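# Put blue cup and purple marker in clear box

## Task

Place the blue cup and the purple marker inside the clear box. The cup must stand upright on the box floor, and the marker must lie flat on the floor next to it.

## Robot and tools

ROBOT. There are two arms, left_arm and right_arm. Each ends in a four-fingered hand with 16 motors: index, middle and ring fingers plus a thumb. right_arm has a right hand, and left_arm has its mirror image, a left hand. Calibrated base positions in the scene frame are left_arm (+0.017, +0.289, 0) m and right_arm (-0.028, -0.268, 0) m, each turned very slightly about z. A camera stand sits behind the arms.

FRAMES. The scene frame has its origin at table-top height, halfway between the nominal bases. +z is up, +x points out over the table, and left_arm is on the +y side. Image left and right do not follow the arm names. The fixed camera and the table are given in the scene frame. Each arm reports its hand pose, velocities and wrist-camera pose in its own base frame. Motion offsets are taken along the current Hand target's own axes.

Hand point axes (right hand): +z runs along the straight fingers toward the tips. +x runs across the palm, away from the thumb. +y points out of the back, away from the palm face; the palm face is at y = -0.062. On the left hand, +x points toward the thumb. A rigid mast near the wrist, on the palm side, can collide with things.

execute_actions. The actions argument is a list of up to 15 actions. Each action lasts 0.5 s and is a table of up to 15 rows, one row per 1/30 s step. If a table has fewer rows, its last row is held for the remaining steps.

Every row holds 48 numbers in [-1, 1] and always covers both arms, in this order:
1. Left arm: dx, dy, dz, rx, ry, rz.
2. Left hand: 16 motor goals.
3. Left hand: current_limit, then speed.
4. Right arm: the same 6 numbers.
5. Right hand: its 16 motor goals.
6. Right hand: current_limit, then speed.

Arm numbers. dx to rz are an offset, not a pose. They are measured from the Hand target as it stood when that action began, along that target's own axes. Every row in an action counts from that same start point; rows do not add up within an action. A new action starts from the updated target, so sending the same offset again moves the arm further. Scale: 1.0 means 0.6 m of travel or 180 degrees of turn. rx, ry, rz form a single rotation vector. At each step the commanded orientation is limited to 40 degrees from the measured one.

The hand often stops short of the target. Waiting does not help; the next action, even one of all zeros, asks for the target again. If a gap remains after that, send the missing distance as an offset. The arm sags under load, so aim higher than the height you want. Friction can leave a few centimetres of error without any contact. To end a push against something, command the target back past where the hand point is.

Hand numbers. The 16 motors come in this order: index_mcp, index_abd, index_pip, index_dip, middle_mcp, middle_abd, middle_pip, middle_dip, ring_mcp, ring_abd, ring_pip, ring_dip, thumb_cmc, thumb_axl, thumb_mcp, thumb_ipl. Each number is an absolute goal angle, scaled between that hinge's two stops. Moving toward -1 curls the joint.

Values where each joint is straight:
- _mcp: +0.75
- _abd: 0
- _pip: +0.58
- _dip: +0.70
- thumb_cmc: +0.71 (toward -1 swings the thumb in front of the palm)
- thumb_axl: +0.68
- thumb_mcp: +0.23
- thumb_ipl: +0.17

A 0 is a real goal, not "keep". To leave a hand unchanged, send back its hand_goal, hand_current_limit and hand_speed.

current_limit is the cap on every motor's current, mapped linearly from -1 = 0 mA to +1 = 550 mA, with a floor of 11 mA. speed sets how fast each motor's set-point moves: (speed+1)/2 of 8.5 rad/s. Both start at +0.4 and -0.6 and stay in force until changed. A finger grips only while its goal lies inside the object; the further inside, the harder it presses.

cameras (optional) lists which images to return: cam_high, cam_left_wrist, cam_right_wrist (each 672x504). ["all"] returns all, [] returns none. If left out, you get all images for an empty actions list and none otherwise. An unknown name makes the call invalid. An empty actions list is a way to just look.

zoom_image(camera, region=[x0,y0,x1,y1]) gives an enlarged view of the latest image from that camera. The region is in pixels from the top-left corner and at most 504x504.

read_manual returns only licence texts. finished_scene ends the scene permanently. Call it only once the cup and marker are settled correctly without the robot touching them.

RESULTS. end_effector_position is in metres and end_effector_quat_wxyz gives the orientation, both in the arm's base frame. Either can be off by a few cm. Hand target is the pose the next offsets will start from. For each motor, in motor order:
- hand_goal: the goals as written.
- hand_measured: actual positions on the same scale.
- hand_current_ma: positive means pushing toward -1.
- hand_state: moving, goal, blocked (still and pressing) or overload (shut down).

Joint torques include the arm's own weight and are noisy. Values 3 and 4 wrap at ±28 N m. A joint-velocity line reading within noise means the arm is still.

HAZARDS.
- A finger motor at 495 mA or more for a total of 5 s shuts down for 10 s and lets go. Keep grip currents moderate.
- Arm motors heat up when holding loads, reaching far out or pushing against something. MOTOR HOT appears at 85 °C. At 100 °C that arm goes limp for 30 to 60 s or longer.
- If an arm stops, new hand commands are ignored and the old ones keep pressing.
- Never let the arms or hands strike or squeeze each other.
- Do not drop objects, release them while moving, slam them or push hard. Do not hit heavy or fixed objects.
- Anything that leaves the table, or is left off it, fails the task.
- Loose objects may occasionally get nudged by an outside push, so check before finishing.
- Time spent thinking passes in the simulation while the robot holds its last command.

Each tool is called after "Call:" by a JSON object that holds its "name" and its "arguments".

## Session

Call:
{"name": "execute_actions", "arguments": {"actions": []}}

Scene clock: 0.00 s.
left_arm: end_effector_position=(+0.8843, +0.1468, +0.1773) hand_goal=(+0.754, +0.000, +0.576, +0.696, +0.754, +0.000, +0.576, +0.696, +0.754, +0.000, +0.576, +0.696, +0.714, +0.678, +0.226, +0.168) hand_measured=(+0.754, +0.000, +0.576, +0.696, +0.754, +0.000, +0.576, +0.696, +0.754, +0.000, +0.576, +0.696, +0.714, +0.678, +0.226, +0.168) hand_current_ma=(+0, +0, +0, +0, +0, +0, +0, +0, +0, +0, +0, +0, +0, +0, +0, +0) hand_state=(goal, goal, goal, goal, goal, goal, goal, goal, goal, goal, goal, goal, goal, goal, goal, goal) hand_current_limit=0.40 hand_speed=-0.60 end_effector_quat_wxyz=(-0.243, +0.757, +0.520, +0.311) | right_arm: end_effector_position=(+0.9011, +0.2556, +0.1998) hand_goal=(+0.754, +0.000, +0.576, +0.696, +0.754, +0.000, +0.576, +0.696, +0.754, +0.000, +0.576, +0.696, +0.714, +0.678, +0.226, +0.168) hand_measured=(+0.754, +0.000, +0.576, +0.696, +0.754, +0.000, +0.576, +0.696, +0.754, +0.000, +0.576, +0.696, +0.714, +0.678, +0.226, +0.168) hand_current_ma=(+0, +0, +0, +0, +0, +0, +0, +0, +0, +0, +0, +0, +0, +0, +0, +0) hand_state=(overload, goal, goal, goal, goal, goal, goal, goal, goal, goal, goal, goal, goal, goal, goal, goal) hand_current_limit=0.40 hand_speed=-0.60 end_effector_quat_wxyz=(+0.090, +0.844, +0.365, +0.383)
Joint positions: left_arm=[0.055 2.442 2.524 -1.297 -0.746 0.562] | right_arm=[0.397 2.543 2.702 -0.931 0.159 1.084]
Joint velocities: within noise
Joint torques (N m): no reading
Motor temperatures (°C): left_arm=[27 26 28 34 29 28] | right_arm=[33 29 29 29 29 29]
Heat: left arm: hottest wrist pitch 34 °C; right arm: hottest waist 33 °C.
Hand target: left_arm +0.8883, +0.1469, +0.1808; -0.239, +0.755, +0.522, +0.316 | right_arm +0.9042, +0.2570, +0.1999; +0.090, +0.842, +0.363, +0.389

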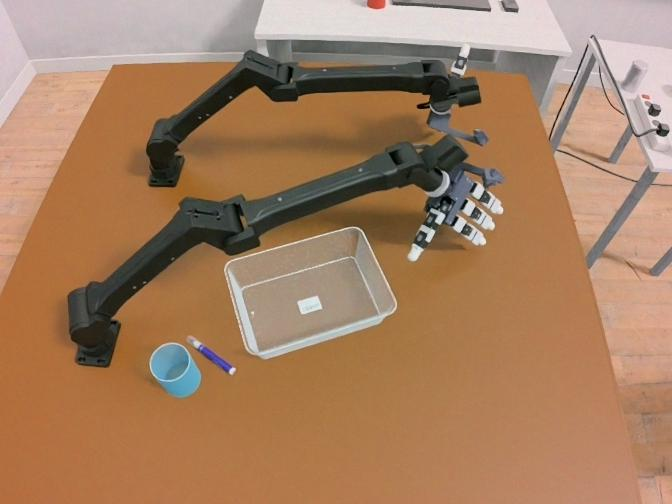

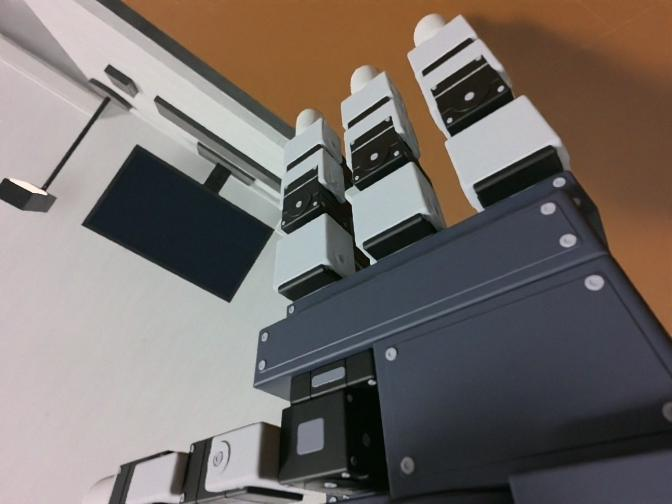

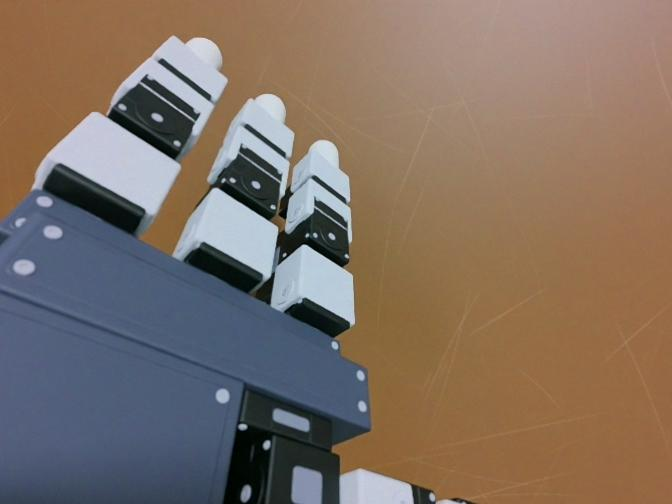

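Call:
{"name": "zoom_image", "arguments": {"camera": "cam_high", "region": [60, 220, 420, 420]}}

Call:
{"name": "zoom_image", "arguments": {"camera": "cam_high", "region": [130, 310, 270, 410]}}

Call:
{"name": "zoom_image", "arguments": {"camera": "cam_high", "region": [360, 40, 540, 280]}}

Scaled by 1.400 from the camera's 672x504 image, which has a finer 960x720 frame.

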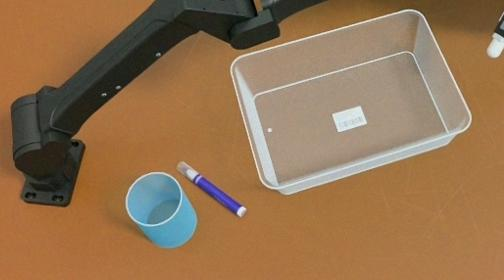

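Scaled by 3.600 from the camera's 672x504 image, which has a finer 960x720 frame.

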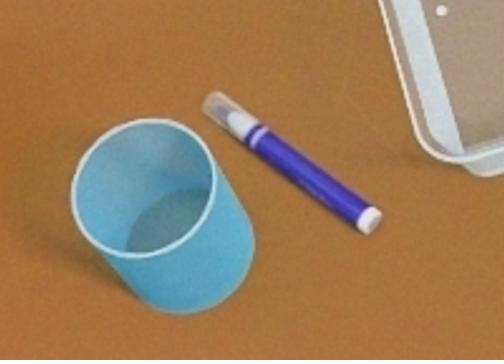

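Scaled by 2.100 from the camera's 672x504 image, which has a finer 960x720 frame.

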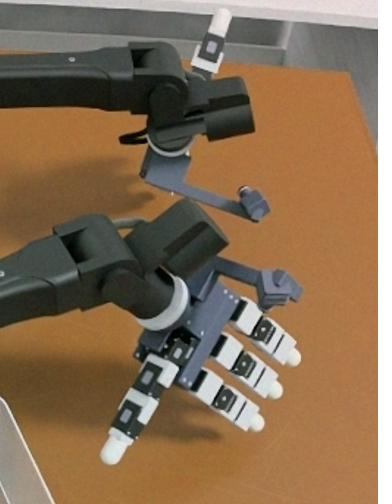

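Call:
{"name": "execute_actions", "arguments": {"actions": [[[0,0,0,0,0,0,0.754,0,0.576,0.696,0.754,0,0.576,0.696,0.754,0,0.576,0.696,0.714,0.678,0.226,0.168,0.4,-0.6,-0.035,-0.01,-0.065,0,0,0,0.754,0,-0.737,-0.174,0.274,0,0.577,0.696,0.274,0,0.577,0.696,-0.9,0.678,0.226,0.168,0.4,-0.7]],[[0,0,0,0,0,0,0.754,0,0.576,0.696,0.754,0,0.576,0.696,0.754,0,0.576,0.696,0.714,0.678,0.226,0.168,0.4,-0.6,-0.0683,-0.0188,-0.1298,0,0,0,0.754,0,-0.737,-0.174,0.274,0,0.577,0.696,0.274,0,0.577,0.696,-0.9,0.678,0.226,0.168,0.4,-0.7]],[[0,0,0,0,0,0,0.754,0,0.576,0.696,0.754,0,0.576,0.696,0.754,0,0.576,0.696,0.714,0.678,0.226,0.168,0.4,-0.6,-0.0683,-0.0188,-0.1298,0,0,0,0.754,0,-0.737,-0.174,0.274,0,0.577,0.696,0.274,0,0.577,0.696,-0.9,0.678,0.226,0.168,0.4,-0.7]]], "cameras": ["all"]}}

Scene clock: 13.23 s.
left_arm: end_effector_position=(+0.8843, +0.1468, +0.1773) hand_goal=(+0.754, +0.000, +0.576, +0.696, +0.754, +0.000, +0.576, +0.696, +0.754, +0.000, +0.576, +0.696, +0.714, +0.678, +0.226, +0.168) hand_measured=(+0.754, +0.000, +0.576, +0.696, +0.754, +0.000, +0.576, +0.696, +0.754, +0.000, +0.576, +0.696, +0.714, +0.678, +0.226, +0.168) hand_current_ma=(-1, +0, +0, +0, -1, +0, +0, +0, -1, +0, +0, +0, +0, -1, -1, +0) hand_state=(goal, goal, goal, goal, goal, goal, goal, goal, goal, goal, goal, goal, goal, goal, goal, goal) hand_current_limit=0.40 hand_speed=-0.60 end_effector_quat_wxyz=(-0.243, +0.757, +0.520, +0.311) | right_arm: end_effector_position=(+0.7052, +0.1719, +0.2614) hand_goal=(+0.754, +0.000, -0.736, -0.174, +0.274, +0.000, +0.578, +0.696, +0.274, +0.000, +0.578, +0.696, -0.900, +0.678, +0.226, +0.168) hand_measured=(+0.922, +0.000, -0.730, -0.172, +0.286, +0.000, +0.578, +0.696, +0.286, +0.000, +0.578, +0.696, -0.890, +0.678, +0.224, +0.168) hand_current_ma=(+0, +0, +1, +0, +4, +0, +0, +0, +4, +0, +0, +0, +3, +0, +0, +0) hand_state=(overload, goal, goal, goal, goal, goal, goal, goal, goal, goal, goal, goal, goal, goal, goal, goal) hand_current_limit=0.40 hand_speed=-0.70 end_effector_quat_wxyz=(+0.091, +0.847, +0.354, +0.386)
Joint positions: left_arm=[0.055 2.442 2.524 -1.297 -0.746 0.562] | right_arm=[0.398 1.774 1.566 -0.561 0.17 1.105]
Joint torques (N m): left_arm=[1.03 -27.58 13.19 0.9 -0.71 0] | right_arm=[0.91 -21.42 9.95 2.35 0.29 -0.22]
Motor temperatures (°C): left_arm=[27 27 32 34 29 28] | right_arm=[33 32 34 29 29 29]
Heat: left arm: hottest wrist pitch 34 °C; right arm: hottest elbow 34 °C.
Hand target: left_arm +0.8883, +0.1469, +0.1808; -0.239, +0.755, +0.522, +0.316 | right_arm +0.7039, +0.1820, +0.2596; +0.090, +0.842, +0.363, +0.389
Off the commanded pose: left_arm 0.005 m, 1 deg | right_arm 0.010 m, 1 deg.

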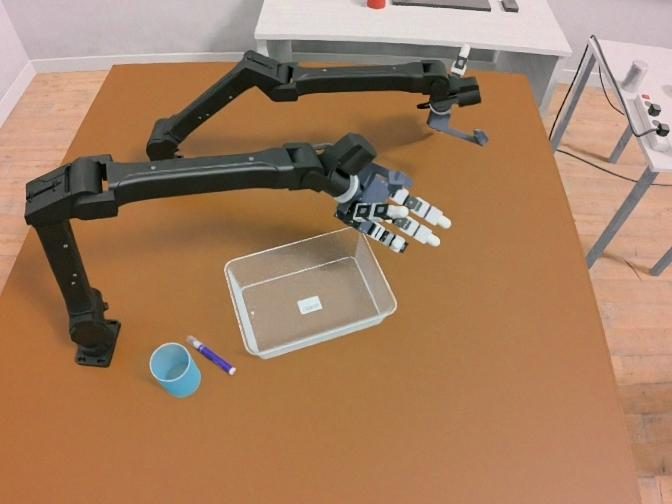

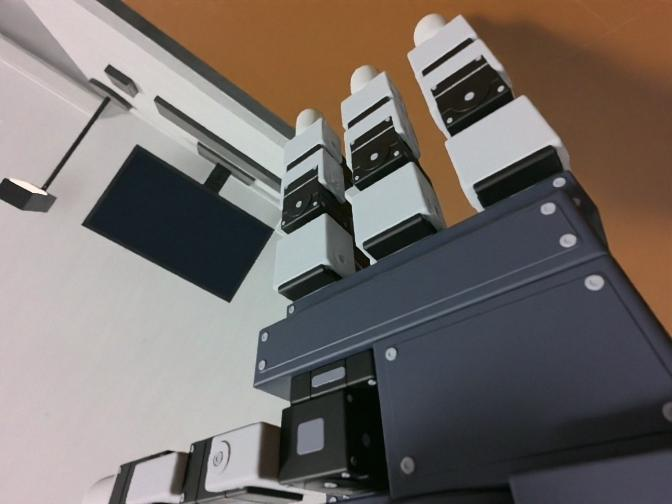

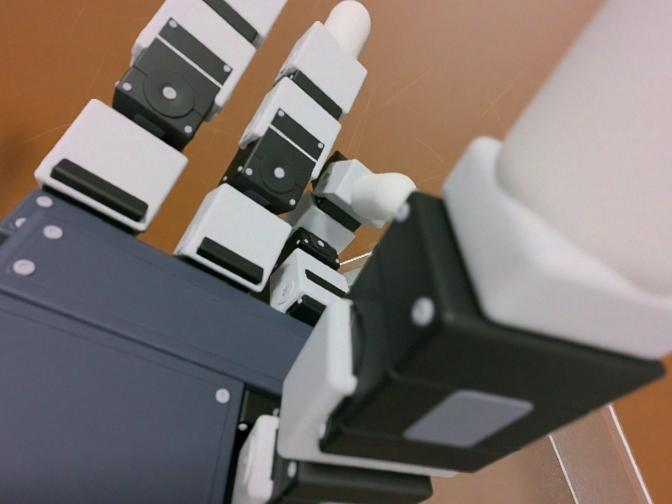

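Call:
{"name": "execute_actions", "arguments": {"actions": [[[0,0,0,0,0,0,0.754,0,0.576,0.696,0.754,0,0.576,0.696,0.754,0,0.576,0.696,0.714,0.678,0.226,0.168,0.4,-0.6,-0.0528,0.0078,-0.0897,0.0406,-0.0168,0.1005,0.754,0,-0.737,-0.174,0.274,0,0.577,0.696,0.274,0,0.577,0.696,-0.9,0.678,0.226,0.168,0.4,-0.7]],[[0,0,0,0,0,0,0.754,0,0.576,0.696,0.754,0,0.576,0.696,0.754,0,0.576,0.696,0.714,0.678,0.226,0.168,0.4,-0.6,-0.0541,0.0134,-0.0883,0.0406,-0.0168,0.1005,0.754,0,-0.737,-0.174,0.274,0,0.577,0.696,0.274,0,0.577,0.696,-0.9,0.678,0.226,0.168,0.4,-0.7]],[[0,0,0,0,0,0,0.754,0,0.576,0.696,0.754,0,0.576,0.696,0.754,0,0.576,0.696,0.714,0.678,0.226,0.168,0.4,-0.6,-0.0535,0.0193,-0.0876,0.0406,-0.0168,0.1005,0.754,0,-0.737,-0.174,0.274,0,0.577,0.696,0.274,0,0.577,0.696,-0.9,0.678,0.226,0.168,0.4,-0.7]],[[0,0,0,0,0,0,0.754,0,0.576,0.696,0.754,0,0.576,0.696,0.754,0,0.576,0.696,0.714,0.678,0.226,0.168,0.4,-0.6,-0.0512,0.0248,-0.0876,0.0406,-0.0168,0.1005,0.754,0,-0.737,-0.174,0.274,0,0.577,0.696,0.274,0,0.577,0.696,-0.9,0.678,0.226,0.168,0.4,-0.7]],[[0,0,0,0,0,0,0.754,0,0.576,0.696,0.754,0,0.576,0.696,0.754,0,0.576,0.696,0.714,0.678,0.226,0.168,0.4,-0.6,-0.0473,0.0291,-0.0885,0.0406,-0.0168,0.1005,0.754,0,-0.737,-0.174,0.274,0,0.577,0.696,0.274,0,0.577,0.696,-0.9,0.678,0.226,0.168,0.4,-0.7]]], "cameras": ["cam_high","cam_right_wrist"]}}

Scene clock: 19.30 s.
left_arm: end_effector_position=(+0.8843, +0.1468, +0.1773) hand_goal=(+0.754, +0.000, +0.576, +0.696, +0.754, +0.000, +0.576, +0.696, +0.754, +0.000, +0.576, +0.696, +0.714, +0.678, +0.226, +0.168) hand_measured=(+0.754, +0.000, +0.576, +0.696, +0.754, +0.000, +0.576, +0.696, +0.754, +0.000, +0.576, +0.696, +0.714, +0.678, +0.226, +0.168) hand_current_ma=(-1, +0, +0, +0, -1, +0, +0, +0, -1, +0, +0, +0, +0, -1, -1, +0) hand_state=(goal, goal, goal, goal, goal, goal, goal, goal, goal, goal, goal, goal, goal, goal, goal, goal) hand_current_limit=0.40 hand_speed=-0.60 end_effector_quat_wxyz=(-0.243, +0.757, +0.520, +0.311) | right_arm: end_effector_position=(+0.4478, +0.0213, +0.3391) hand_goal=(+0.754, +0.000, -0.736, -0.174, +0.274, +0.000, +0.578, +0.696, +0.274, +0.000, +0.578, +0.696, -0.900, +0.678, +0.226, +0.168) hand_measured=(+0.500, +0.000, -0.730, -0.172, +0.272, +0.000, +0.578, +0.696, +0.272, +0.000, +0.578, +0.696, -0.894, +0.678, +0.224, +0.168) hand_current_ma=(+0, +0, +1, +0, +0, +0, +0, +0, +0, +0, +0, +0, +1, +0, +0, +0) hand_state=(overload, goal, goal, goal, goal, goal, goal, goal, goal, goal, goal, goal, goal, goal, goal, goal) hand_current_limit=0.40 hand_speed=-0.70 end_effector_quat_wxyz=(-0.407, +0.882, -0.221, +0.086)
Joint positions: left_arm=[0.055 2.442 2.524 -1.297 -0.746 0.562] | right_arm=[-0.133 1.443 1.629 -1.407 -0.801 2.079]
Joint torques (N m): left_arm=[1.03 -27.63 13.19 0.92 -0.73 0] | right_arm=[-0.03 -14.39 13.63 0.62 -0.69 0.15]
Heat: left arm: hottest elbow 34 °C; right arm: hottest elbow 35 °C.
Hand target: left_arm +0.8883, +0.1469, +0.1808; -0.239, +0.755, +0.522, +0.316 | right_arm +0.4541, +0.0219, +0.3602; -0.406, +0.872, -0.250, +0.116
Off the commanded pose: left_arm 0.005 m, 1 deg | right_arm 0.022 m, 5 deg.
joint sent to its limit (right arm) — joint 6 (wrist roll), upper limit. The joint targets are off in orientation, not in position.
Images, in order (width x height): cam_high 672x504, cam_right_wrist 672x504.

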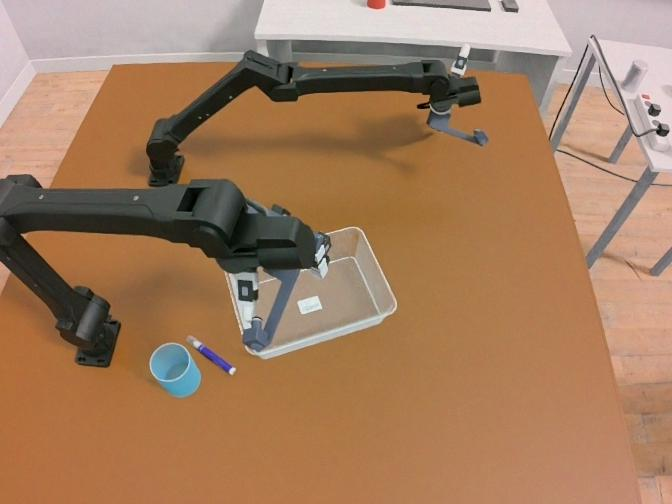

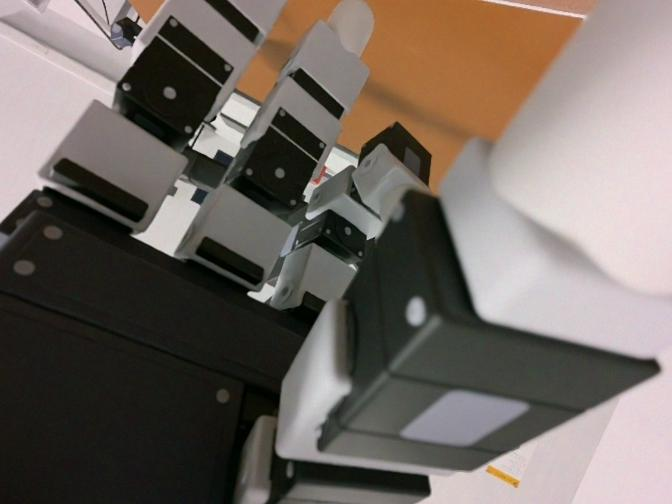

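Call:
{"name": "execute_actions", "arguments": {"actions": [[[0,0,0,0,0,0,0.754,0,0.576,0.696,0.754,0,0.576,0.696,0.754,0,0.576,0.696,0.714,0.678,0.226,0.168,0.4,-0.6,-0.0958,0.1075,-0.0417,0,0,0,0.754,0,-0.737,-0.174,0.274,0,0.577,0.696,0.274,0,0.577,0.696,-0.9,0.678,0.226,0.168,0.4,-0.7]],[[0,0,0,0,0,0,0.754,0,0.576,0.696,0.754,0,0.576,0.696,0.754,0,0.576,0.696,0.714,0.678,0.226,0.168,0.4,-0.6,-0.0958,0.1075,-0.0417,0,0,0,0.754,0,-0.737,-0.174,0.274,0,0.577,0.696,0.274,0,0.577,0.696,-0.9,0.678,0.226,0.168,0.4,-0.7]],[[0,0,0,0,0,0,0.754,0,0.576,0.696,0.754,0,0.576,0.696,0.754,0,0.576,0.696,0.714,0.678,0.226,0.168,0.4,-0.6,-0.0958,0.1075,-0.0417,0,0,0,0.754,0,-0.737,-0.174,0.274,0,0.577,0.696,0.274,0,0.577,0.696,-0.9,0.678,0.226,0.168,0.4,-0.7]]], "cameras": ["cam_high","cam_right_wrist"]}}

Scene clock: 22.07 s.
left_arm: end_effector_position=(+0.8843, +0.1468, +0.1773) hand_goal=(+0.754, +0.000, +0.576, +0.696, +0.754, +0.000, +0.576, +0.696, +0.754, +0.000, +0.576, +0.696, +0.714, +0.678, +0.226, +0.168) hand_measured=(+0.754, +0.000, +0.576, +0.696, +0.754, +0.000, +0.576, +0.696, +0.754, +0.000, +0.576, +0.696, +0.714, +0.678, +0.226, +0.168) hand_current_ma=(-1, +0, +0, +0, -1, +0, +0, +0, -1, +0, +0, +0, +0, -1, -1, +0) hand_state=(goal, goal, goal, goal, goal, goal, goal, goal, goal, goal, goal, goal, goal, goal, goal, goal) hand_current_limit=0.40 hand_speed=-0.60 end_effector_quat_wxyz=(-0.243, +0.757, +0.520, +0.311) | right_arm: end_effector_position=(+0.2115, -0.0375, +0.2623) hand_goal=(+0.754, +0.000, -0.736, -0.174, +0.274, +0.000, +0.578, +0.696, +0.274, +0.000, +0.578, +0.696, -0.900, +0.678, +0.226, +0.168) hand_measured=(+0.432, +0.000, -0.730, -0.172, +0.272, +0.000, +0.578, +0.696, +0.270, +0.000, +0.578, +0.696, -0.898, +0.678, +0.224, +0.168) hand_current_ma=(+0, +0, +1, +0, +0, +0, +0, +0, +0, +0, +0, +0, +0, +0, +0, +0) hand_state=(overload, goal, goal, goal, goal, goal, goal, goal, goal, goal, goal, goal, goal, goal, goal, goal) hand_current_limit=0.40 hand_speed=-0.70 end_effector_quat_wxyz=(-0.402, +0.873, -0.249, +0.120)
Joint positions: left_arm=[0.055 2.442 2.524 -1.297 -0.746 0.562] | right_arm=[-0.542 0.898 1.015 -1.658 -0.866 1.599]
Joint torques (N m): left_arm=[1.14 -27.63 13.2 0.91 -0.71 0.01] | right_arm=[-1.03 -3.55 9.31 0.13 -0.79 -0.18]
Heat: left arm: hottest elbow 34 °C; right arm: hottest elbow 35 °C.
Hand target: left_arm +0.8883, +0.1469, +0.1808; -0.239, +0.755, +0.522, +0.316 | right_arm +0.2114, -0.0412, +0.2606; -0.406, +0.872, -0.250, +0.116
Off the commanded pose: left_arm 0.005 m, 1 deg | right_arm 0.004 m, 1 deg.
Images, in order (width x height): cam_high 672x504, cam_right_wrist 672x504.

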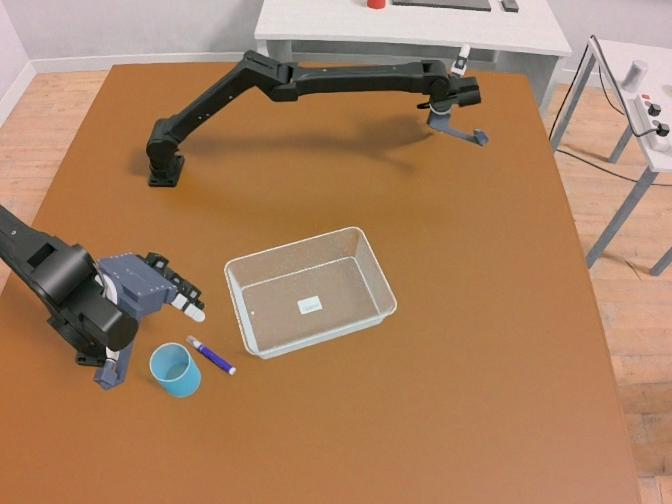

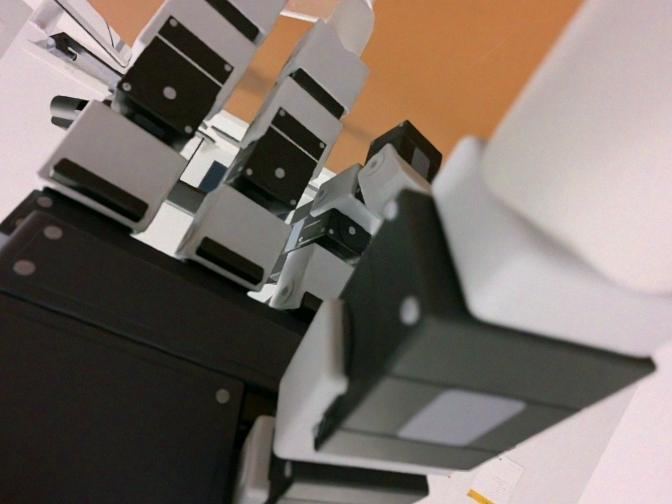

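Call:
{"name": "execute_actions", "arguments": {"actions": [[[0,0,0,0,0,0,0.754,0,0.576,0.696,0.754,0,0.576,0.696,0.754,0,0.576,0.696,0.714,0.678,0.226,0.168,0.4,-0.6,-0.012,0.054,0.0458,0,0,0,0.754,0,-0.737,-0.174,0.274,0,0.577,0.696,0.274,0,0.577,0.696,-0.9,0.678,0.226,0.168,0.4,-0.7]],[[0,0,0,0,0,0,0.754,0,0.576,0.696,0.754,0,0.576,0.696,0.754,0,0.576,0.696,0.714,0.678,0.226,0.168,0.4,-0.6,-0.012,0.054,0.0458,0,0,0,0.754,0,-0.737,-0.174,0.274,0,0.577,0.696,0.274,0,0.577,0.696,-0.9,0.678,0.226,0.168,0.4,-0.7]]], "cameras": ["cam_high","cam_right_wrist"]}}

Call:
{"name": "zoom_image", "arguments": {"camera": "cam_high", "region": [60, 240, 260, 420]}}

Scene clock: 24.20 s.
left_arm: end_effector_position=(+0.8843, +0.1468, +0.1773) hand_goal=(+0.754, +0.000, +0.576, +0.696, +0.754, +0.000, +0.576, +0.696, +0.754, +0.000, +0.576, +0.696, +0.714, +0.678, +0.226, +0.168) hand_measured=(+0.754, +0.000, +0.576, +0.696, +0.754, +0.000, +0.576, +0.696, +0.754, +0.000, +0.576, +0.696, +0.714, +0.678, +0.226, +0.168) hand_current_ma=(-1, +0, +0, +0, -1, +0, +0, +0, -1, +0, +0, +0, +0, -1, -1, +0) hand_state=(goal, goal, goal, goal, goal, goal, goal, goal, goal, goal, goal, goal, goal, goal, goal, goal) hand_current_limit=0.40 hand_speed=-0.60 end_effector_quat_wxyz=(-0.243, +0.757, +0.520, +0.311) | right_arm: end_effector_position=(+0.1986, -0.0299, +0.1766) hand_goal=(+0.754, +0.000, -0.736, -0.174, +0.274, +0.000, +0.578, +0.696, +0.274, +0.000, +0.578, +0.696, -0.900, +0.678, +0.226, +0.168) hand_measured=(+0.430, +0.000, -0.730, -0.172, +0.272, +0.000, +0.578, +0.696, +0.270, +0.000, +0.578, +0.696, -0.898, +0.678, +0.224, +0.168) hand_current_ma=(+0, +0, +1, +0, +0, +0, +0, +0, +0, +0, +0, +0, +0, +0, +0, +0) hand_state=(overload, goal, goal, goal, goal, goal, goal, goal, goal, goal, goal, goal, goal, goal, goal, goal) hand_current_limit=0.40 hand_speed=-0.70 end_effector_quat_wxyz=(-0.408, +0.871, -0.250, +0.107)
Joint positions: left_arm=[0.055 2.442 2.524 -1.297 -0.746 0.562] | right_arm=[-0.547 0.877 0.777 -1.485 -0.872 1.577]
Joint torques (N m): left_arm=[0.97 -27.69 13.2 0.9 -0.71 0] | right_arm=[-0.91 -4.89 8.76 0.65 -0.7 -0.07]
Heat: left arm: hottest elbow 35 °C; right arm: hottest elbow 35 °C.
Hand target: left_arm +0.8883, +0.1469, +0.1808; -0.239, +0.755, +0.522, +0.316 | right_arm +0.1993, -0.0333, +0.1757; -0.406, +0.872, -0.250, +0.116
Off the commanded pose: left_arm 0.005 m, 1 deg | right_arm 0.003 m, 1 deg.
Images, in order (width x height): cam_high 672x504, cam_right_wrist 672x504.

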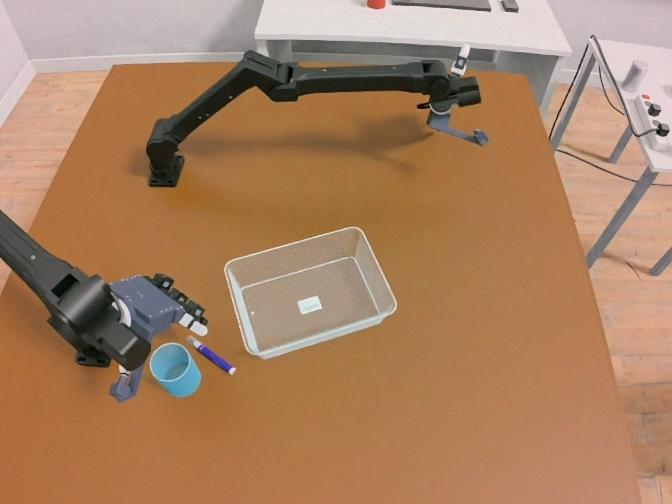

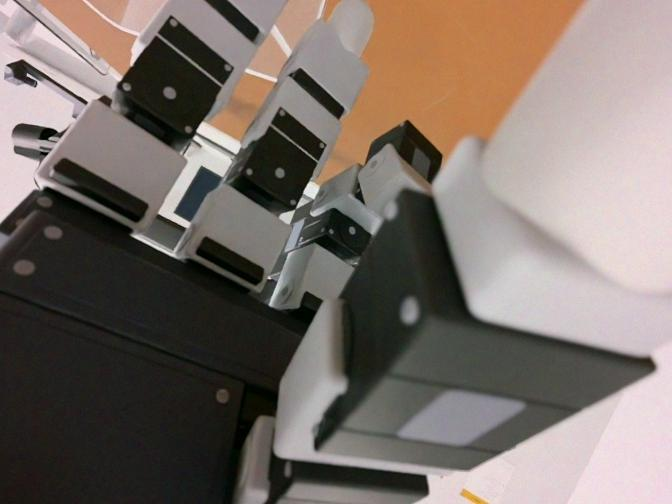

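Scaled by 2.520 from the camera's 672x504 image, which has a finer 960x720 frame.

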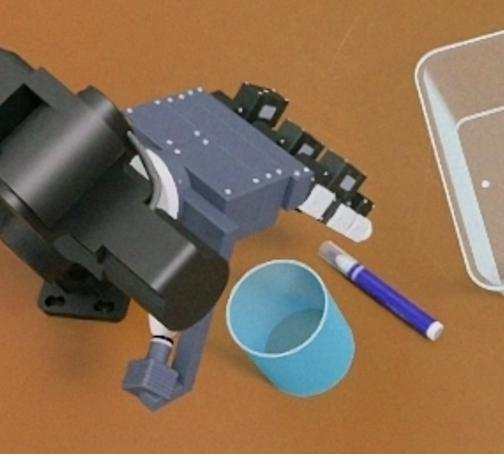

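Call:
{"name": "execute_actions", "arguments": {"actions": [[[0,0,0,0,0,0,0.754,0,0.576,0.696,0.754,0,0.576,0.696,0.754,0,0.576,0.696,0.714,0.678,0.226,0.168,0.4,-0.6,-0.004,0.0058,0.0215,0.0556,0,0,0.754,0,-0.737,-0.174,0.0685,0,0.577,0.696,0.0685,0,0.577,0.696,-0.9,0.678,0.226,0.168,0.4,-0.7]]], "cameras": ["cam_high"]}}

Call:
{"name": "zoom_image", "arguments": {"camera": "cam_high", "region": [60, 240, 260, 420]}}

Scene clock: 28.33 s.
left_arm: end_effector_position=(+0.8843, +0.1468, +0.1773) hand_goal=(+0.754, +0.000, +0.576, +0.696, +0.754, +0.000, +0.576, +0.696, +0.754, +0.000, +0.576, +0.696, +0.714, +0.678, +0.226, +0.168) hand_measured=(+0.754, +0.000, +0.576, +0.696, +0.754, +0.000, +0.576, +0.696, +0.754, +0.000, +0.576, +0.696, +0.714, +0.678, +0.226, +0.168) hand_current_ma=(-1, +0, +0, +0, -1, +0, +0, +0, -1, +0, +0, +0, +0, -1, -1, +0) hand_state=(goal, goal, goal, goal, goal, goal, goal, goal, goal, goal, goal, goal, goal, goal, goal, goal) hand_current_limit=0.40 hand_speed=-0.60 end_effector_quat_wxyz=(-0.243, +0.757, +0.520, +0.311) | right_arm: end_effector_position=(+0.2032, -0.0241, +0.1685) hand_goal=(+0.754, +0.000, -0.736, -0.174, +0.068, +0.000, +0.578, +0.696, +0.068, +0.000, +0.578, +0.696, -0.900, +0.678, +0.226, +0.168) hand_measured=(+0.346, +0.000, -0.730, -0.172, +0.068, +0.000, +0.578, +0.696, +0.068, +0.000, +0.578, +0.696, -0.898, +0.678, +0.224, +0.168) hand_current_ma=(+0, +0, +1, +0, +0, +0, +0, +0, +0, +0, +0, +0, +0, +0, +0, +0) hand_state=(overload, goal, goal, goal, goal, goal, goal, goal, goal, goal, goal, goal, goal, goal, goal, goal) hand_current_limit=0.40 hand_speed=-0.70 end_effector_quat_wxyz=(-0.477, +0.836, -0.234, +0.142)
Joint positions: left_arm=[0.055 2.442 2.524 -1.297 -0.746 0.562] | right_arm=[-0.65 0.908 0.729 -1.543 -1.034 1.38]
Joint torques (N m): left_arm=[0.97 -27.63 13.19 0.88 -0.71 0] | right_arm=[-1.03 -3.08 8.36 -0.14 -0.89 -0.13]
Heat: left arm: hottest elbow 36 °C; right arm: hottest elbow 35 °C.
Hand target: left_arm +0.8883, +0.1469, +0.1808; -0.239, +0.755, +0.522, +0.316 | right_arm +0.2013, -0.0255, +0.1648; -0.480, +0.833, -0.239, +0.137
Off the commanded pose: left_arm 0.005 m, 1 deg | right_arm 0.004 m, 1 deg.
Images, in order (width x height): cam_high 672x504.

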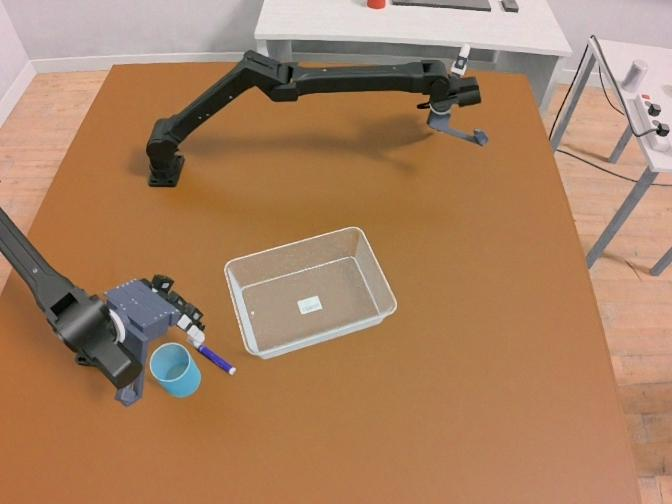

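Scaled by 2.520 from the camera's 672x504 image, which has a finer 960x720 frame.

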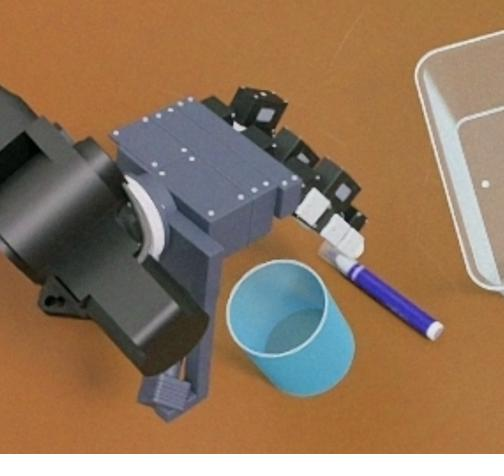

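Call:
{"name": "execute_actions", "arguments": {"actions": [[[0,0,0,0,0,0,0.754,0,0.576,0.696,0.754,0,0.576,0.696,0.754,0,0.576,0.696,0.714,0.678,0.226,0.168,0.4,-0.6,-0.0033,0.067,0.034,0,0,0,0.754,0,-0.737,-0.174,0.0685,0,0.577,0.696,0.0685,0,0.577,0.696,-0.9,0.678,0.226,0.168,0.4,-0.7]]], "cameras": ["cam_high","cam_right_wrist"]}}

Call:
{"name": "zoom_image", "arguments": {"camera": "cam_high", "region": [60, 240, 260, 420]}}

Scene clock: 29.50 s.
left_arm: end_effector_position=(+0.8843, +0.1468, +0.1773) hand_goal=(+0.754, +0.000, +0.576, +0.696, +0.754, +0.000, +0.576, +0.696, +0.754, +0.000, +0.576, +0.696, +0.714, +0.678, +0.226, +0.168) hand_measured=(+0.754, +0.000, +0.576, +0.696, +0.754, +0.000, +0.576, +0.696, +0.754, +0.000, +0.576, +0.696, +0.714, +0.678, +0.226, +0.168) hand_current_ma=(-1, +0, +0, +0, -1, +0, +0, +0, -1, +0, +0, +0, +0, -1, -1, +0) hand_state=(goal, goal, goal, goal, goal, goal, goal, goal, goal, goal, goal, goal, goal, goal, goal, goal) hand_current_limit=0.40 hand_speed=-0.60 end_effector_quat_wxyz=(-0.243, +0.757, +0.520, +0.311) | right_arm: end_effector_position=(+0.1971, -0.0233, +0.1234) hand_goal=(+0.754, +0.000, -0.736, -0.174, +0.068, +0.000, +0.578, +0.696, +0.068, +0.000, +0.578, +0.696, -0.900, +0.678, +0.226, +0.168) hand_measured=(+0.326, +0.000, -0.730, -0.172, +0.068, +0.000, +0.578, +0.696, +0.066, +0.000, +0.578, +0.696, -0.898, +0.678, +0.224, +0.168) hand_current_ma=(+0, +0, +1, +0, +0, +0, +0, +0, +0, +0, +0, +0, +0, +0, +0, +0) hand_state=(overload, goal, goal, goal, goal, goal, goal, goal, goal, goal, goal, goal, goal, goal, goal, goal) hand_current_limit=0.40 hand_speed=-0.70 end_effector_quat_wxyz=(-0.480, +0.833, -0.238, +0.135)
Joint positions: left_arm=[0.055 2.442 2.524 -1.297 -0.746 0.562] | right_arm=[-0.667 0.951 0.627 -1.443 -1.033 1.348]
Joint torques (N m): left_arm=[1.03 -27.69 13.16 0.91 -0.71 0] | right_arm=[-0.85 -3.25 8.17 0.32 -0.83 -0.11]
Heat: left arm: hottest elbow 36 °C; right arm: hottest elbow 35 °C.
Hand target: left_arm +0.8883, +0.1469, +0.1808; -0.239, +0.755, +0.522, +0.316 | right_arm +0.1983, -0.0266, +0.1197; -0.480, +0.833, -0.239, +0.137
Off the commanded pose: left_arm 0.005 m, 1 deg | right_arm 0.005 m, 0 deg.
Images, in order (width x height): cam_high 672x504, cam_right_wrist 672x504.

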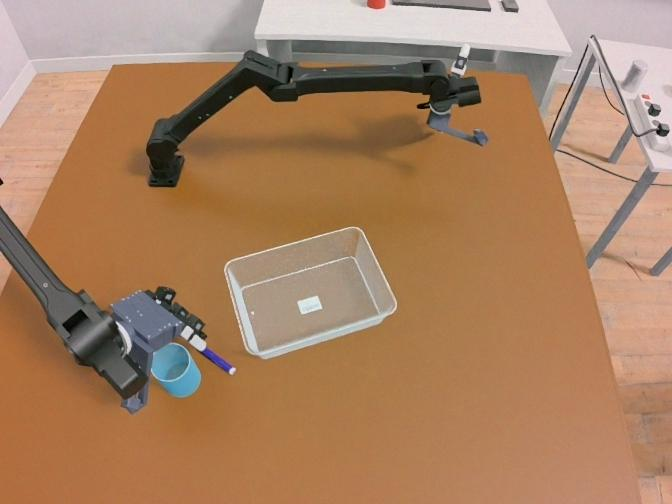

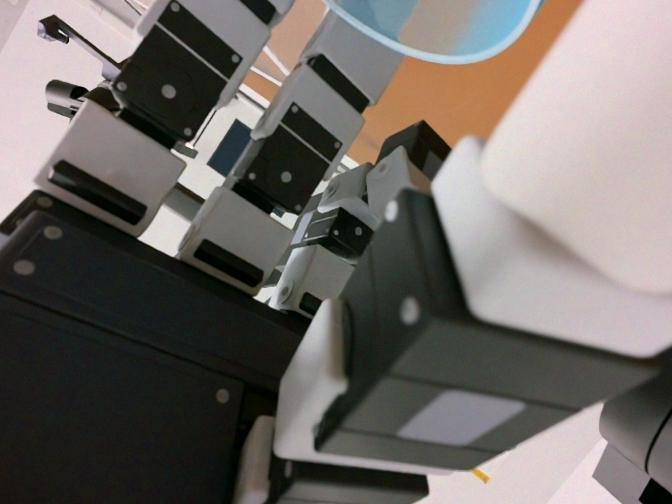

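Scaled by 2.520 from the camera's 672x504 image, which has a finer 960x720 frame.

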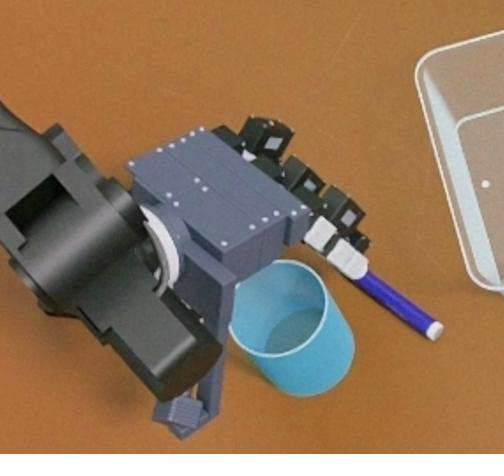

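Call:
{"name": "execute_actions", "arguments": {"actions": [[[0,0,0,0,0,0,0.754,0,0.576,0.696,0.754,0,0.576,0.696,0.754,0,0.576,0.696,0.714,0.678,0.226,0.168,0.4,-0.6,0.001,0.029,0.0165,0,0,0,0.754,0,-0.737,-0.174,0.0685,0,0.577,0.696,0.0685,0,0.577,0.696,-0.9,0.678,0.226,0.168,0.4,-0.7]],[[0,0,0,0,0,0,0.754,0,0.576,0.696,0.754,0,0.576,0.696,0.754,0,0.576,0.696,0.714,0.678,0.226,0.168,0.4,-0.6,0.001,0.029,0.0165,0,0,0,0.754,0,-0.737,-0.174,0.0685,0,0.577,0.696,0.0685,0,0.577,0.696,-0.9,0.678,0.226,0.168,0.4,-0.7]]], "cameras": ["cam_high","cam_right_wrist"]}}

Call:
{"name": "zoom_image", "arguments": {"camera": "cam_high", "region": [60, 240, 260, 420]}}

Scene clock: 31.17 s.
left_arm: end_effector_position=(+0.8843, +0.1468, +0.1773) hand_goal=(+0.754, +0.000, +0.576, +0.696, +0.754, +0.000, +0.576, +0.696, +0.754, +0.000, +0.576, +0.696, +0.714, +0.678, +0.226, +0.168) hand_measured=(+0.754, +0.000, +0.576, +0.696, +0.754, +0.000, +0.576, +0.696, +0.754, +0.000, +0.576, +0.696, +0.714, +0.678, +0.226, +0.168) hand_current_ma=(-1, +0, +0, +0, -1, +0, +0, +0, -1, +0, +0, +0, +0, -1, -1, +0) hand_state=(goal, goal, goal, goal, goal, goal, goal, goal, goal, goal, goal, goal, goal, goal, goal, goal) hand_current_limit=0.40 hand_speed=-0.60 end_effector_quat_wxyz=(-0.243, +0.757, +0.520, +0.311) | right_arm: end_effector_position=(+0.1997, -0.0255, +0.0841) hand_goal=(+0.754, +0.000, -0.736, -0.174, +0.068, +0.000, +0.578, +0.696, +0.068, +0.000, +0.578, +0.696, -0.900, +0.678, +0.226, +0.168) hand_measured=(+0.318, +0.000, -0.730, -0.172, +0.068, +0.000, +0.578, +0.696, +0.066, +0.000, +0.578, +0.696, -0.898, +0.678, +0.224, +0.168) hand_current_ma=(+0, +0, +1, +0, +0, +0, +0, +0, +0, +0, +0, +0, +0, +0, +0, +0) hand_state=(overload, goal, goal, goal, goal, goal, goal, goal, goal, goal, goal, goal, goal, goal, goal, goal) hand_current_limit=0.40 hand_speed=-0.70 end_effector_quat_wxyz=(-0.480, +0.834, -0.235, +0.137)
Joint positions: left_arm=[0.055 2.442 2.524 -1.297 -0.746 0.562] | right_arm=[-0.668 1.016 0.552 -1.302 -1.033 1.342]
Joint torques (N m): left_arm=[0.97 -27.58 13.19 0.85 -0.72 0] | right_arm=[-0.85 -3.6 7.45 0.42 -0.82 -0.08]
Heat: left arm: hottest elbow 36 °C; right arm: hottest elbow 35 °C.
Hand target: left_arm +0.8883, +0.1469, +0.1808; -0.239, +0.755, +0.522, +0.316 | right_arm +0.1991, -0.0275, +0.0797; -0.480, +0.833, -0.239, +0.137
Off the commanded pose: left_arm 0.005 m, 1 deg | right_arm 0.005 m, 0 deg.
Images, in order (width x height): cam_high 672x504, cam_right_wrist 672x504.

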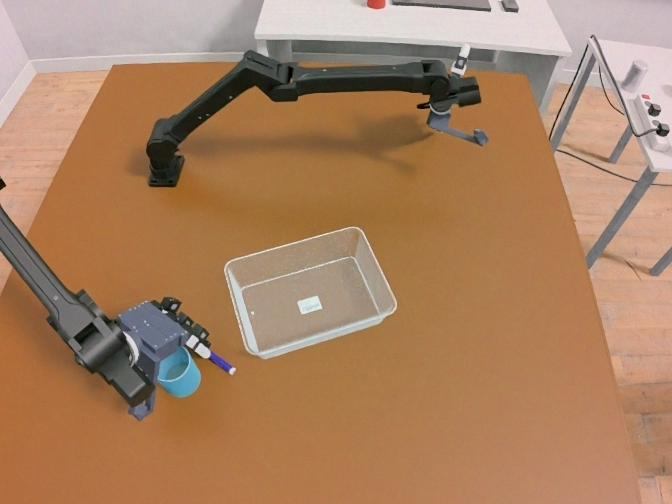

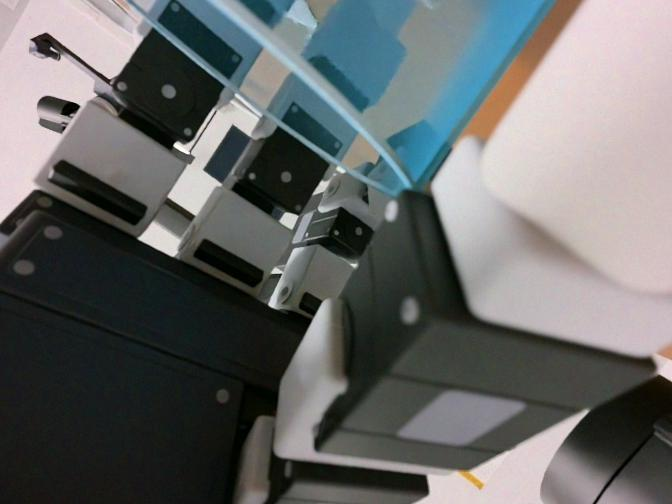

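Scaled by 2.520 from the camera's 672x504 image, which has a finer 960x720 frame.

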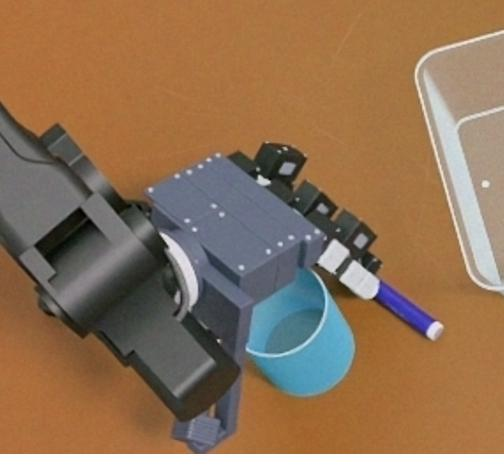

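Call:
{"name": "execute_actions", "arguments": {"actions": [[[0,0,0,0,0,0,0.754,0,0.576,0.696,0.754,0,0.576,0.696,0.754,0,0.576,0.696,0.714,0.678,0.226,0.168,0.4,-0.6,0,0,0,0,0,0,0.754,0,-0.737,-0.174,-0.08,0,0.577,0.696,-0.08,0,0.577,0.696,-0.9,0.678,0.02,0.168,0.4,-0.85]],[[0,0,0,0,0,0,0.754,0,0.576,0.696,0.754,0,0.576,0.696,0.754,0,0.576,0.696,0.714,0.678,0.226,0.168,0.4,-0.6,0,0,0,0,0,0,0.754,0,-0.737,-0.174,-0.1,0,0.577,0.696,-0.1,0,0.577,0.696,-0.9,0.678,-0.08,0.168,0.4,-0.85]]], "cameras": ["cam_high","cam_right_wrist"]}}

Scene clock: 32.77 s.
left_arm: end_effector_position=(+0.8843, +0.1468, +0.1773) hand_goal=(+0.754, +0.000, +0.576, +0.696, +0.754, +0.000, +0.576, +0.696, +0.754, +0.000, +0.576, +0.696, +0.714, +0.678, +0.226, +0.168) hand_measured=(+0.754, +0.000, +0.576, +0.696, +0.754, +0.000, +0.576, +0.696, +0.754, +0.000, +0.576, +0.696, +0.714, +0.678, +0.226, +0.168) hand_current_ma=(-1, +0, +0, +0, -1, +0, +0, +0, -1, +0, +0, +0, +0, -1, -1, +0) hand_state=(goal, goal, goal, goal, goal, goal, goal, goal, goal, goal, goal, goal, goal, goal, goal, goal) hand_current_limit=0.40 hand_speed=-0.60 end_effector_quat_wxyz=(-0.243, +0.757, +0.520, +0.311) | right_arm: end_effector_position=(+0.1997, -0.0251, +0.0838) hand_goal=(+0.754, +0.000, -0.736, -0.174, -0.100, +0.000, +0.578, +0.696, -0.100, +0.000, +0.578, +0.696, -0.900, +0.678, -0.080, +0.168) hand_measured=(+0.316, +0.000, -0.730, -0.172, -0.098, +0.000, +0.578, +0.696, -0.098, -0.002, +0.578, +0.696, -0.898, +0.676, -0.078, +0.170) hand_current_ma=(+0, +0, +1, +0, +0, +0, +0, +0, +0, +0, +0, +0, +0, +0, +0, +0) hand_state=(overload, goal, goal, goal, goal, goal, goal, goal, goal, goal, goal, goal, goal, goal, goal, goal) hand_current_limit=0.40 hand_speed=-0.85 end_effector_quat_wxyz=(-0.481, +0.833, -0.236, +0.137)
Joint positions: left_arm=[0.055 2.442 2.524 -1.297 -0.746 0.562] | right_arm=[-0.668 1.016 0.551 -1.301 -1.035 1.342]
Joint torques (N m): left_arm=[1.08 -27.63 13.19 0.87 -0.72 -0.01] | right_arm=[-0.85 -3.72 7.49 0.32 -0.73 -0.08]
Heat: left arm: hottest elbow 36 °C; right arm: hottest elbow 35 °C.
Hand target: left_arm +0.8883, +0.1469, +0.1808; -0.239, +0.755, +0.522, +0.316 | right_arm +0.1991, -0.0275, +0.0797; -0.480, +0.833, -0.239, +0.137
Off the commanded pose: left_arm 0.005 m, 1 deg | right_arm 0.005 m, 0 deg.
Images, in order (width x height): cam_high 672x504, cam_right_wrist 672x504.

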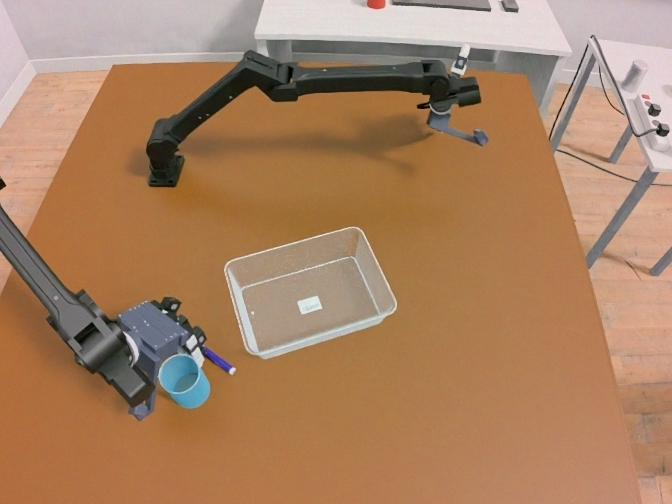

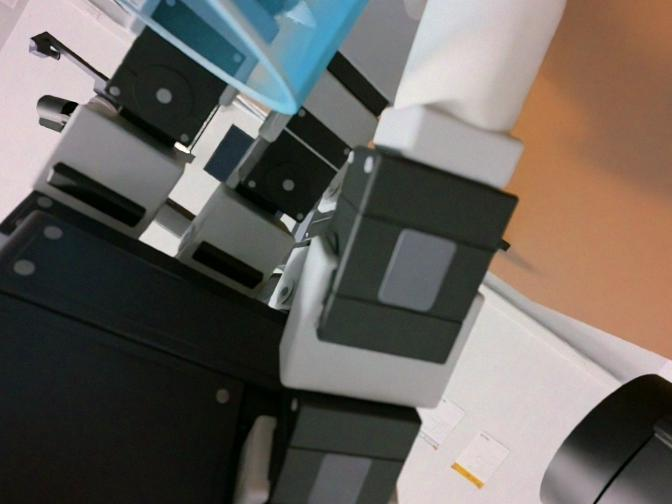

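Call:
{"name": "execute_actions", "arguments": {"actions": [[[0,0,0,0,0,0,0.754,0,0.576,0.696,0.754,0,0.576,0.696,0.754,0,0.576,0.696,0.714,0.678,0.226,0.168,0.4,-0.6,0,0,0,0,0,0,0.754,0,-0.737,-0.174,0.548,0,0.139,0.696,0.548,0,0.139,0.696,-0.971,0.678,0.393,-0.211,0.4,-0.6]],[[0,0,0,0,0,0,0.754,0,0.576,0.696,0.754,0,0.576,0.696,0.754,0,0.576,0.696,0.714,0.678,0.226,0.168,0.4,-0.6,0,-0.06,-0.035,0,0,0,0.754,0,-0.737,-0.174,0.548,0,0.139,0.696,0.548,0,0.139,0.696,-0.971,0.678,0.393,-0.211,0.4,-0.6]],[[0,0,0,0,0,0,0.754,0,0.576,0.696,0.754,0,0.576,0.696,0.754,0,0.576,0.696,0.714,0.678,0.226,0.168,0.4,-0.6,0,-0.06,-0.035,0,0,0,0.754,0,-0.737,-0.174,0.548,0,0.139,0.696,0.548,0,0.139,0.696,-0.971,0.678,0.393,-0.211,0.4,-0.6]]], "cameras": ["cam_high","cam_right_wrist"]}}

Call:
{"name": "zoom_image", "arguments": {"camera": "cam_high", "region": [60, 240, 260, 420]}}

Scene clock: 36.30 s.
left_arm: end_effector_position=(+0.8843, +0.1468, +0.1773) hand_goal=(+0.754, +0.000, +0.576, +0.696, +0.754, +0.000, +0.576, +0.696, +0.754, +0.000, +0.576, +0.696, +0.714, +0.678, +0.226, +0.168) hand_measured=(+0.754, +0.000, +0.576, +0.696, +0.754, +0.000, +0.576, +0.696, +0.754, +0.000, +0.576, +0.696, +0.714, +0.678, +0.226, +0.168) hand_current_ma=(-1, +0, +0, +0, -1, +0, +0, +0, -1, +0, +0, +0, +0, -1, -1, +0) hand_state=(goal, goal, goal, goal, goal, goal, goal, goal, goal, goal, goal, goal, goal, goal, goal, goal) hand_current_limit=0.40 hand_speed=-0.60 end_effector_quat_wxyz=(-0.243, +0.757, +0.520, +0.311) | right_arm: end_effector_position=(+0.1899, -0.0174, +0.1490) hand_goal=(+0.754, +0.000, -0.736, -0.174, +0.548, +0.000, +0.140, +0.696, +0.548, +0.000, +0.140, +0.696, -0.970, +0.678, +0.394, -0.210) hand_measured=(+0.310, +0.000, -0.730, -0.172, +0.534, +0.000, +0.142, +0.696, +0.534, -0.002, +0.142, +0.696, -0.962, +0.676, +0.388, -0.208) hand_current_ma=(+0, +0, +1, +0, -5, +0, +0, +0, -5, +0, +0, +0, +2, +0, -2, +0) hand_state=(overload, goal, goal, goal, goal, goal, goal, goal, goal, goal, goal, goal, goal, goal, goal, goal) hand_current_limit=0.40 hand_speed=-0.60 end_effector_quat_wxyz=(-0.487, +0.829, -0.246, +0.120)
Joint positions: left_arm=[0.055 2.442 2.524 -1.297 -0.746 0.562] | right_arm=[-0.668 0.927 0.677 -1.558 -1.035 1.345]
Joint torques (N m): left_arm=[1.08 -27.52 13.22 0.88 -0.71 0] | right_arm=[-0.73 -4.13 11.89 -0.4 -0.79 -0.07]
Motor temperatures (°C): left_arm=[27 28 37 34 30 28] | right_arm=[33 32 35 29 30 29]
Heat: left arm: hottest elbow 37 °C; right arm: hottest elbow 35 °C.
Hand target: left_arm +0.8883, +0.1469, +0.1808; -0.239, +0.755, +0.522, +0.316 | right_arm +0.1989, -0.0277, +0.1630; -0.480, +0.833, -0.239, +0.137
Off the commanded pose: left_arm 0.005 m, 1 deg | right_arm 0.020 m, 2 deg.
Images, in order (width x height): cam_high 672x504, cam_right_wrist 672x504.

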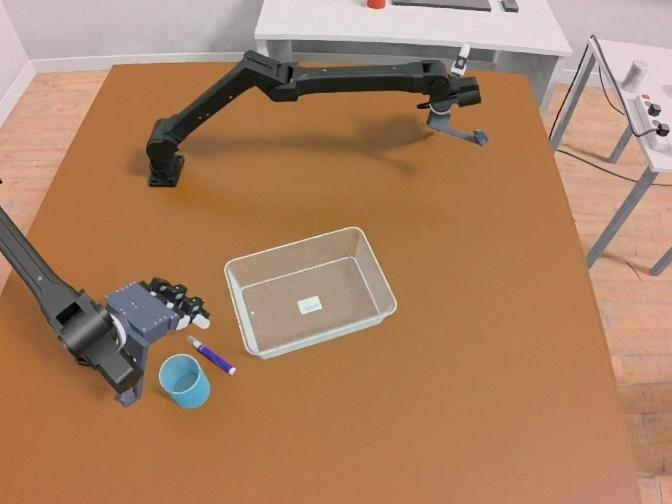

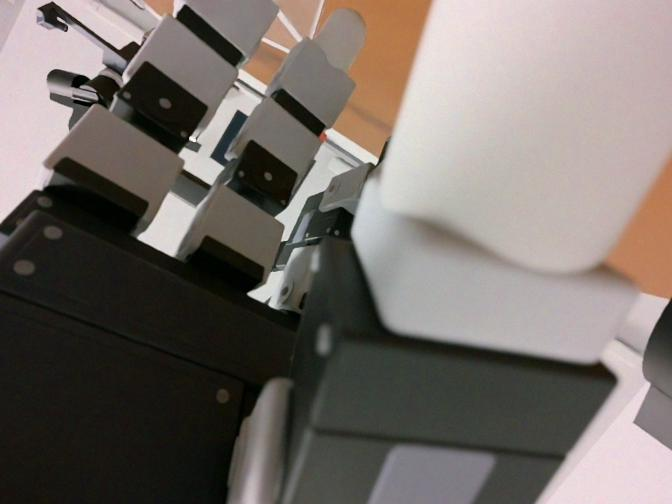

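Scaled by 2.520 from the camera's 672x504 image, which has a finer 960x720 frame.

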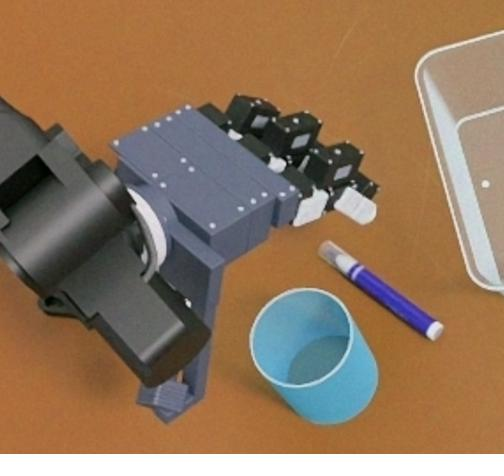

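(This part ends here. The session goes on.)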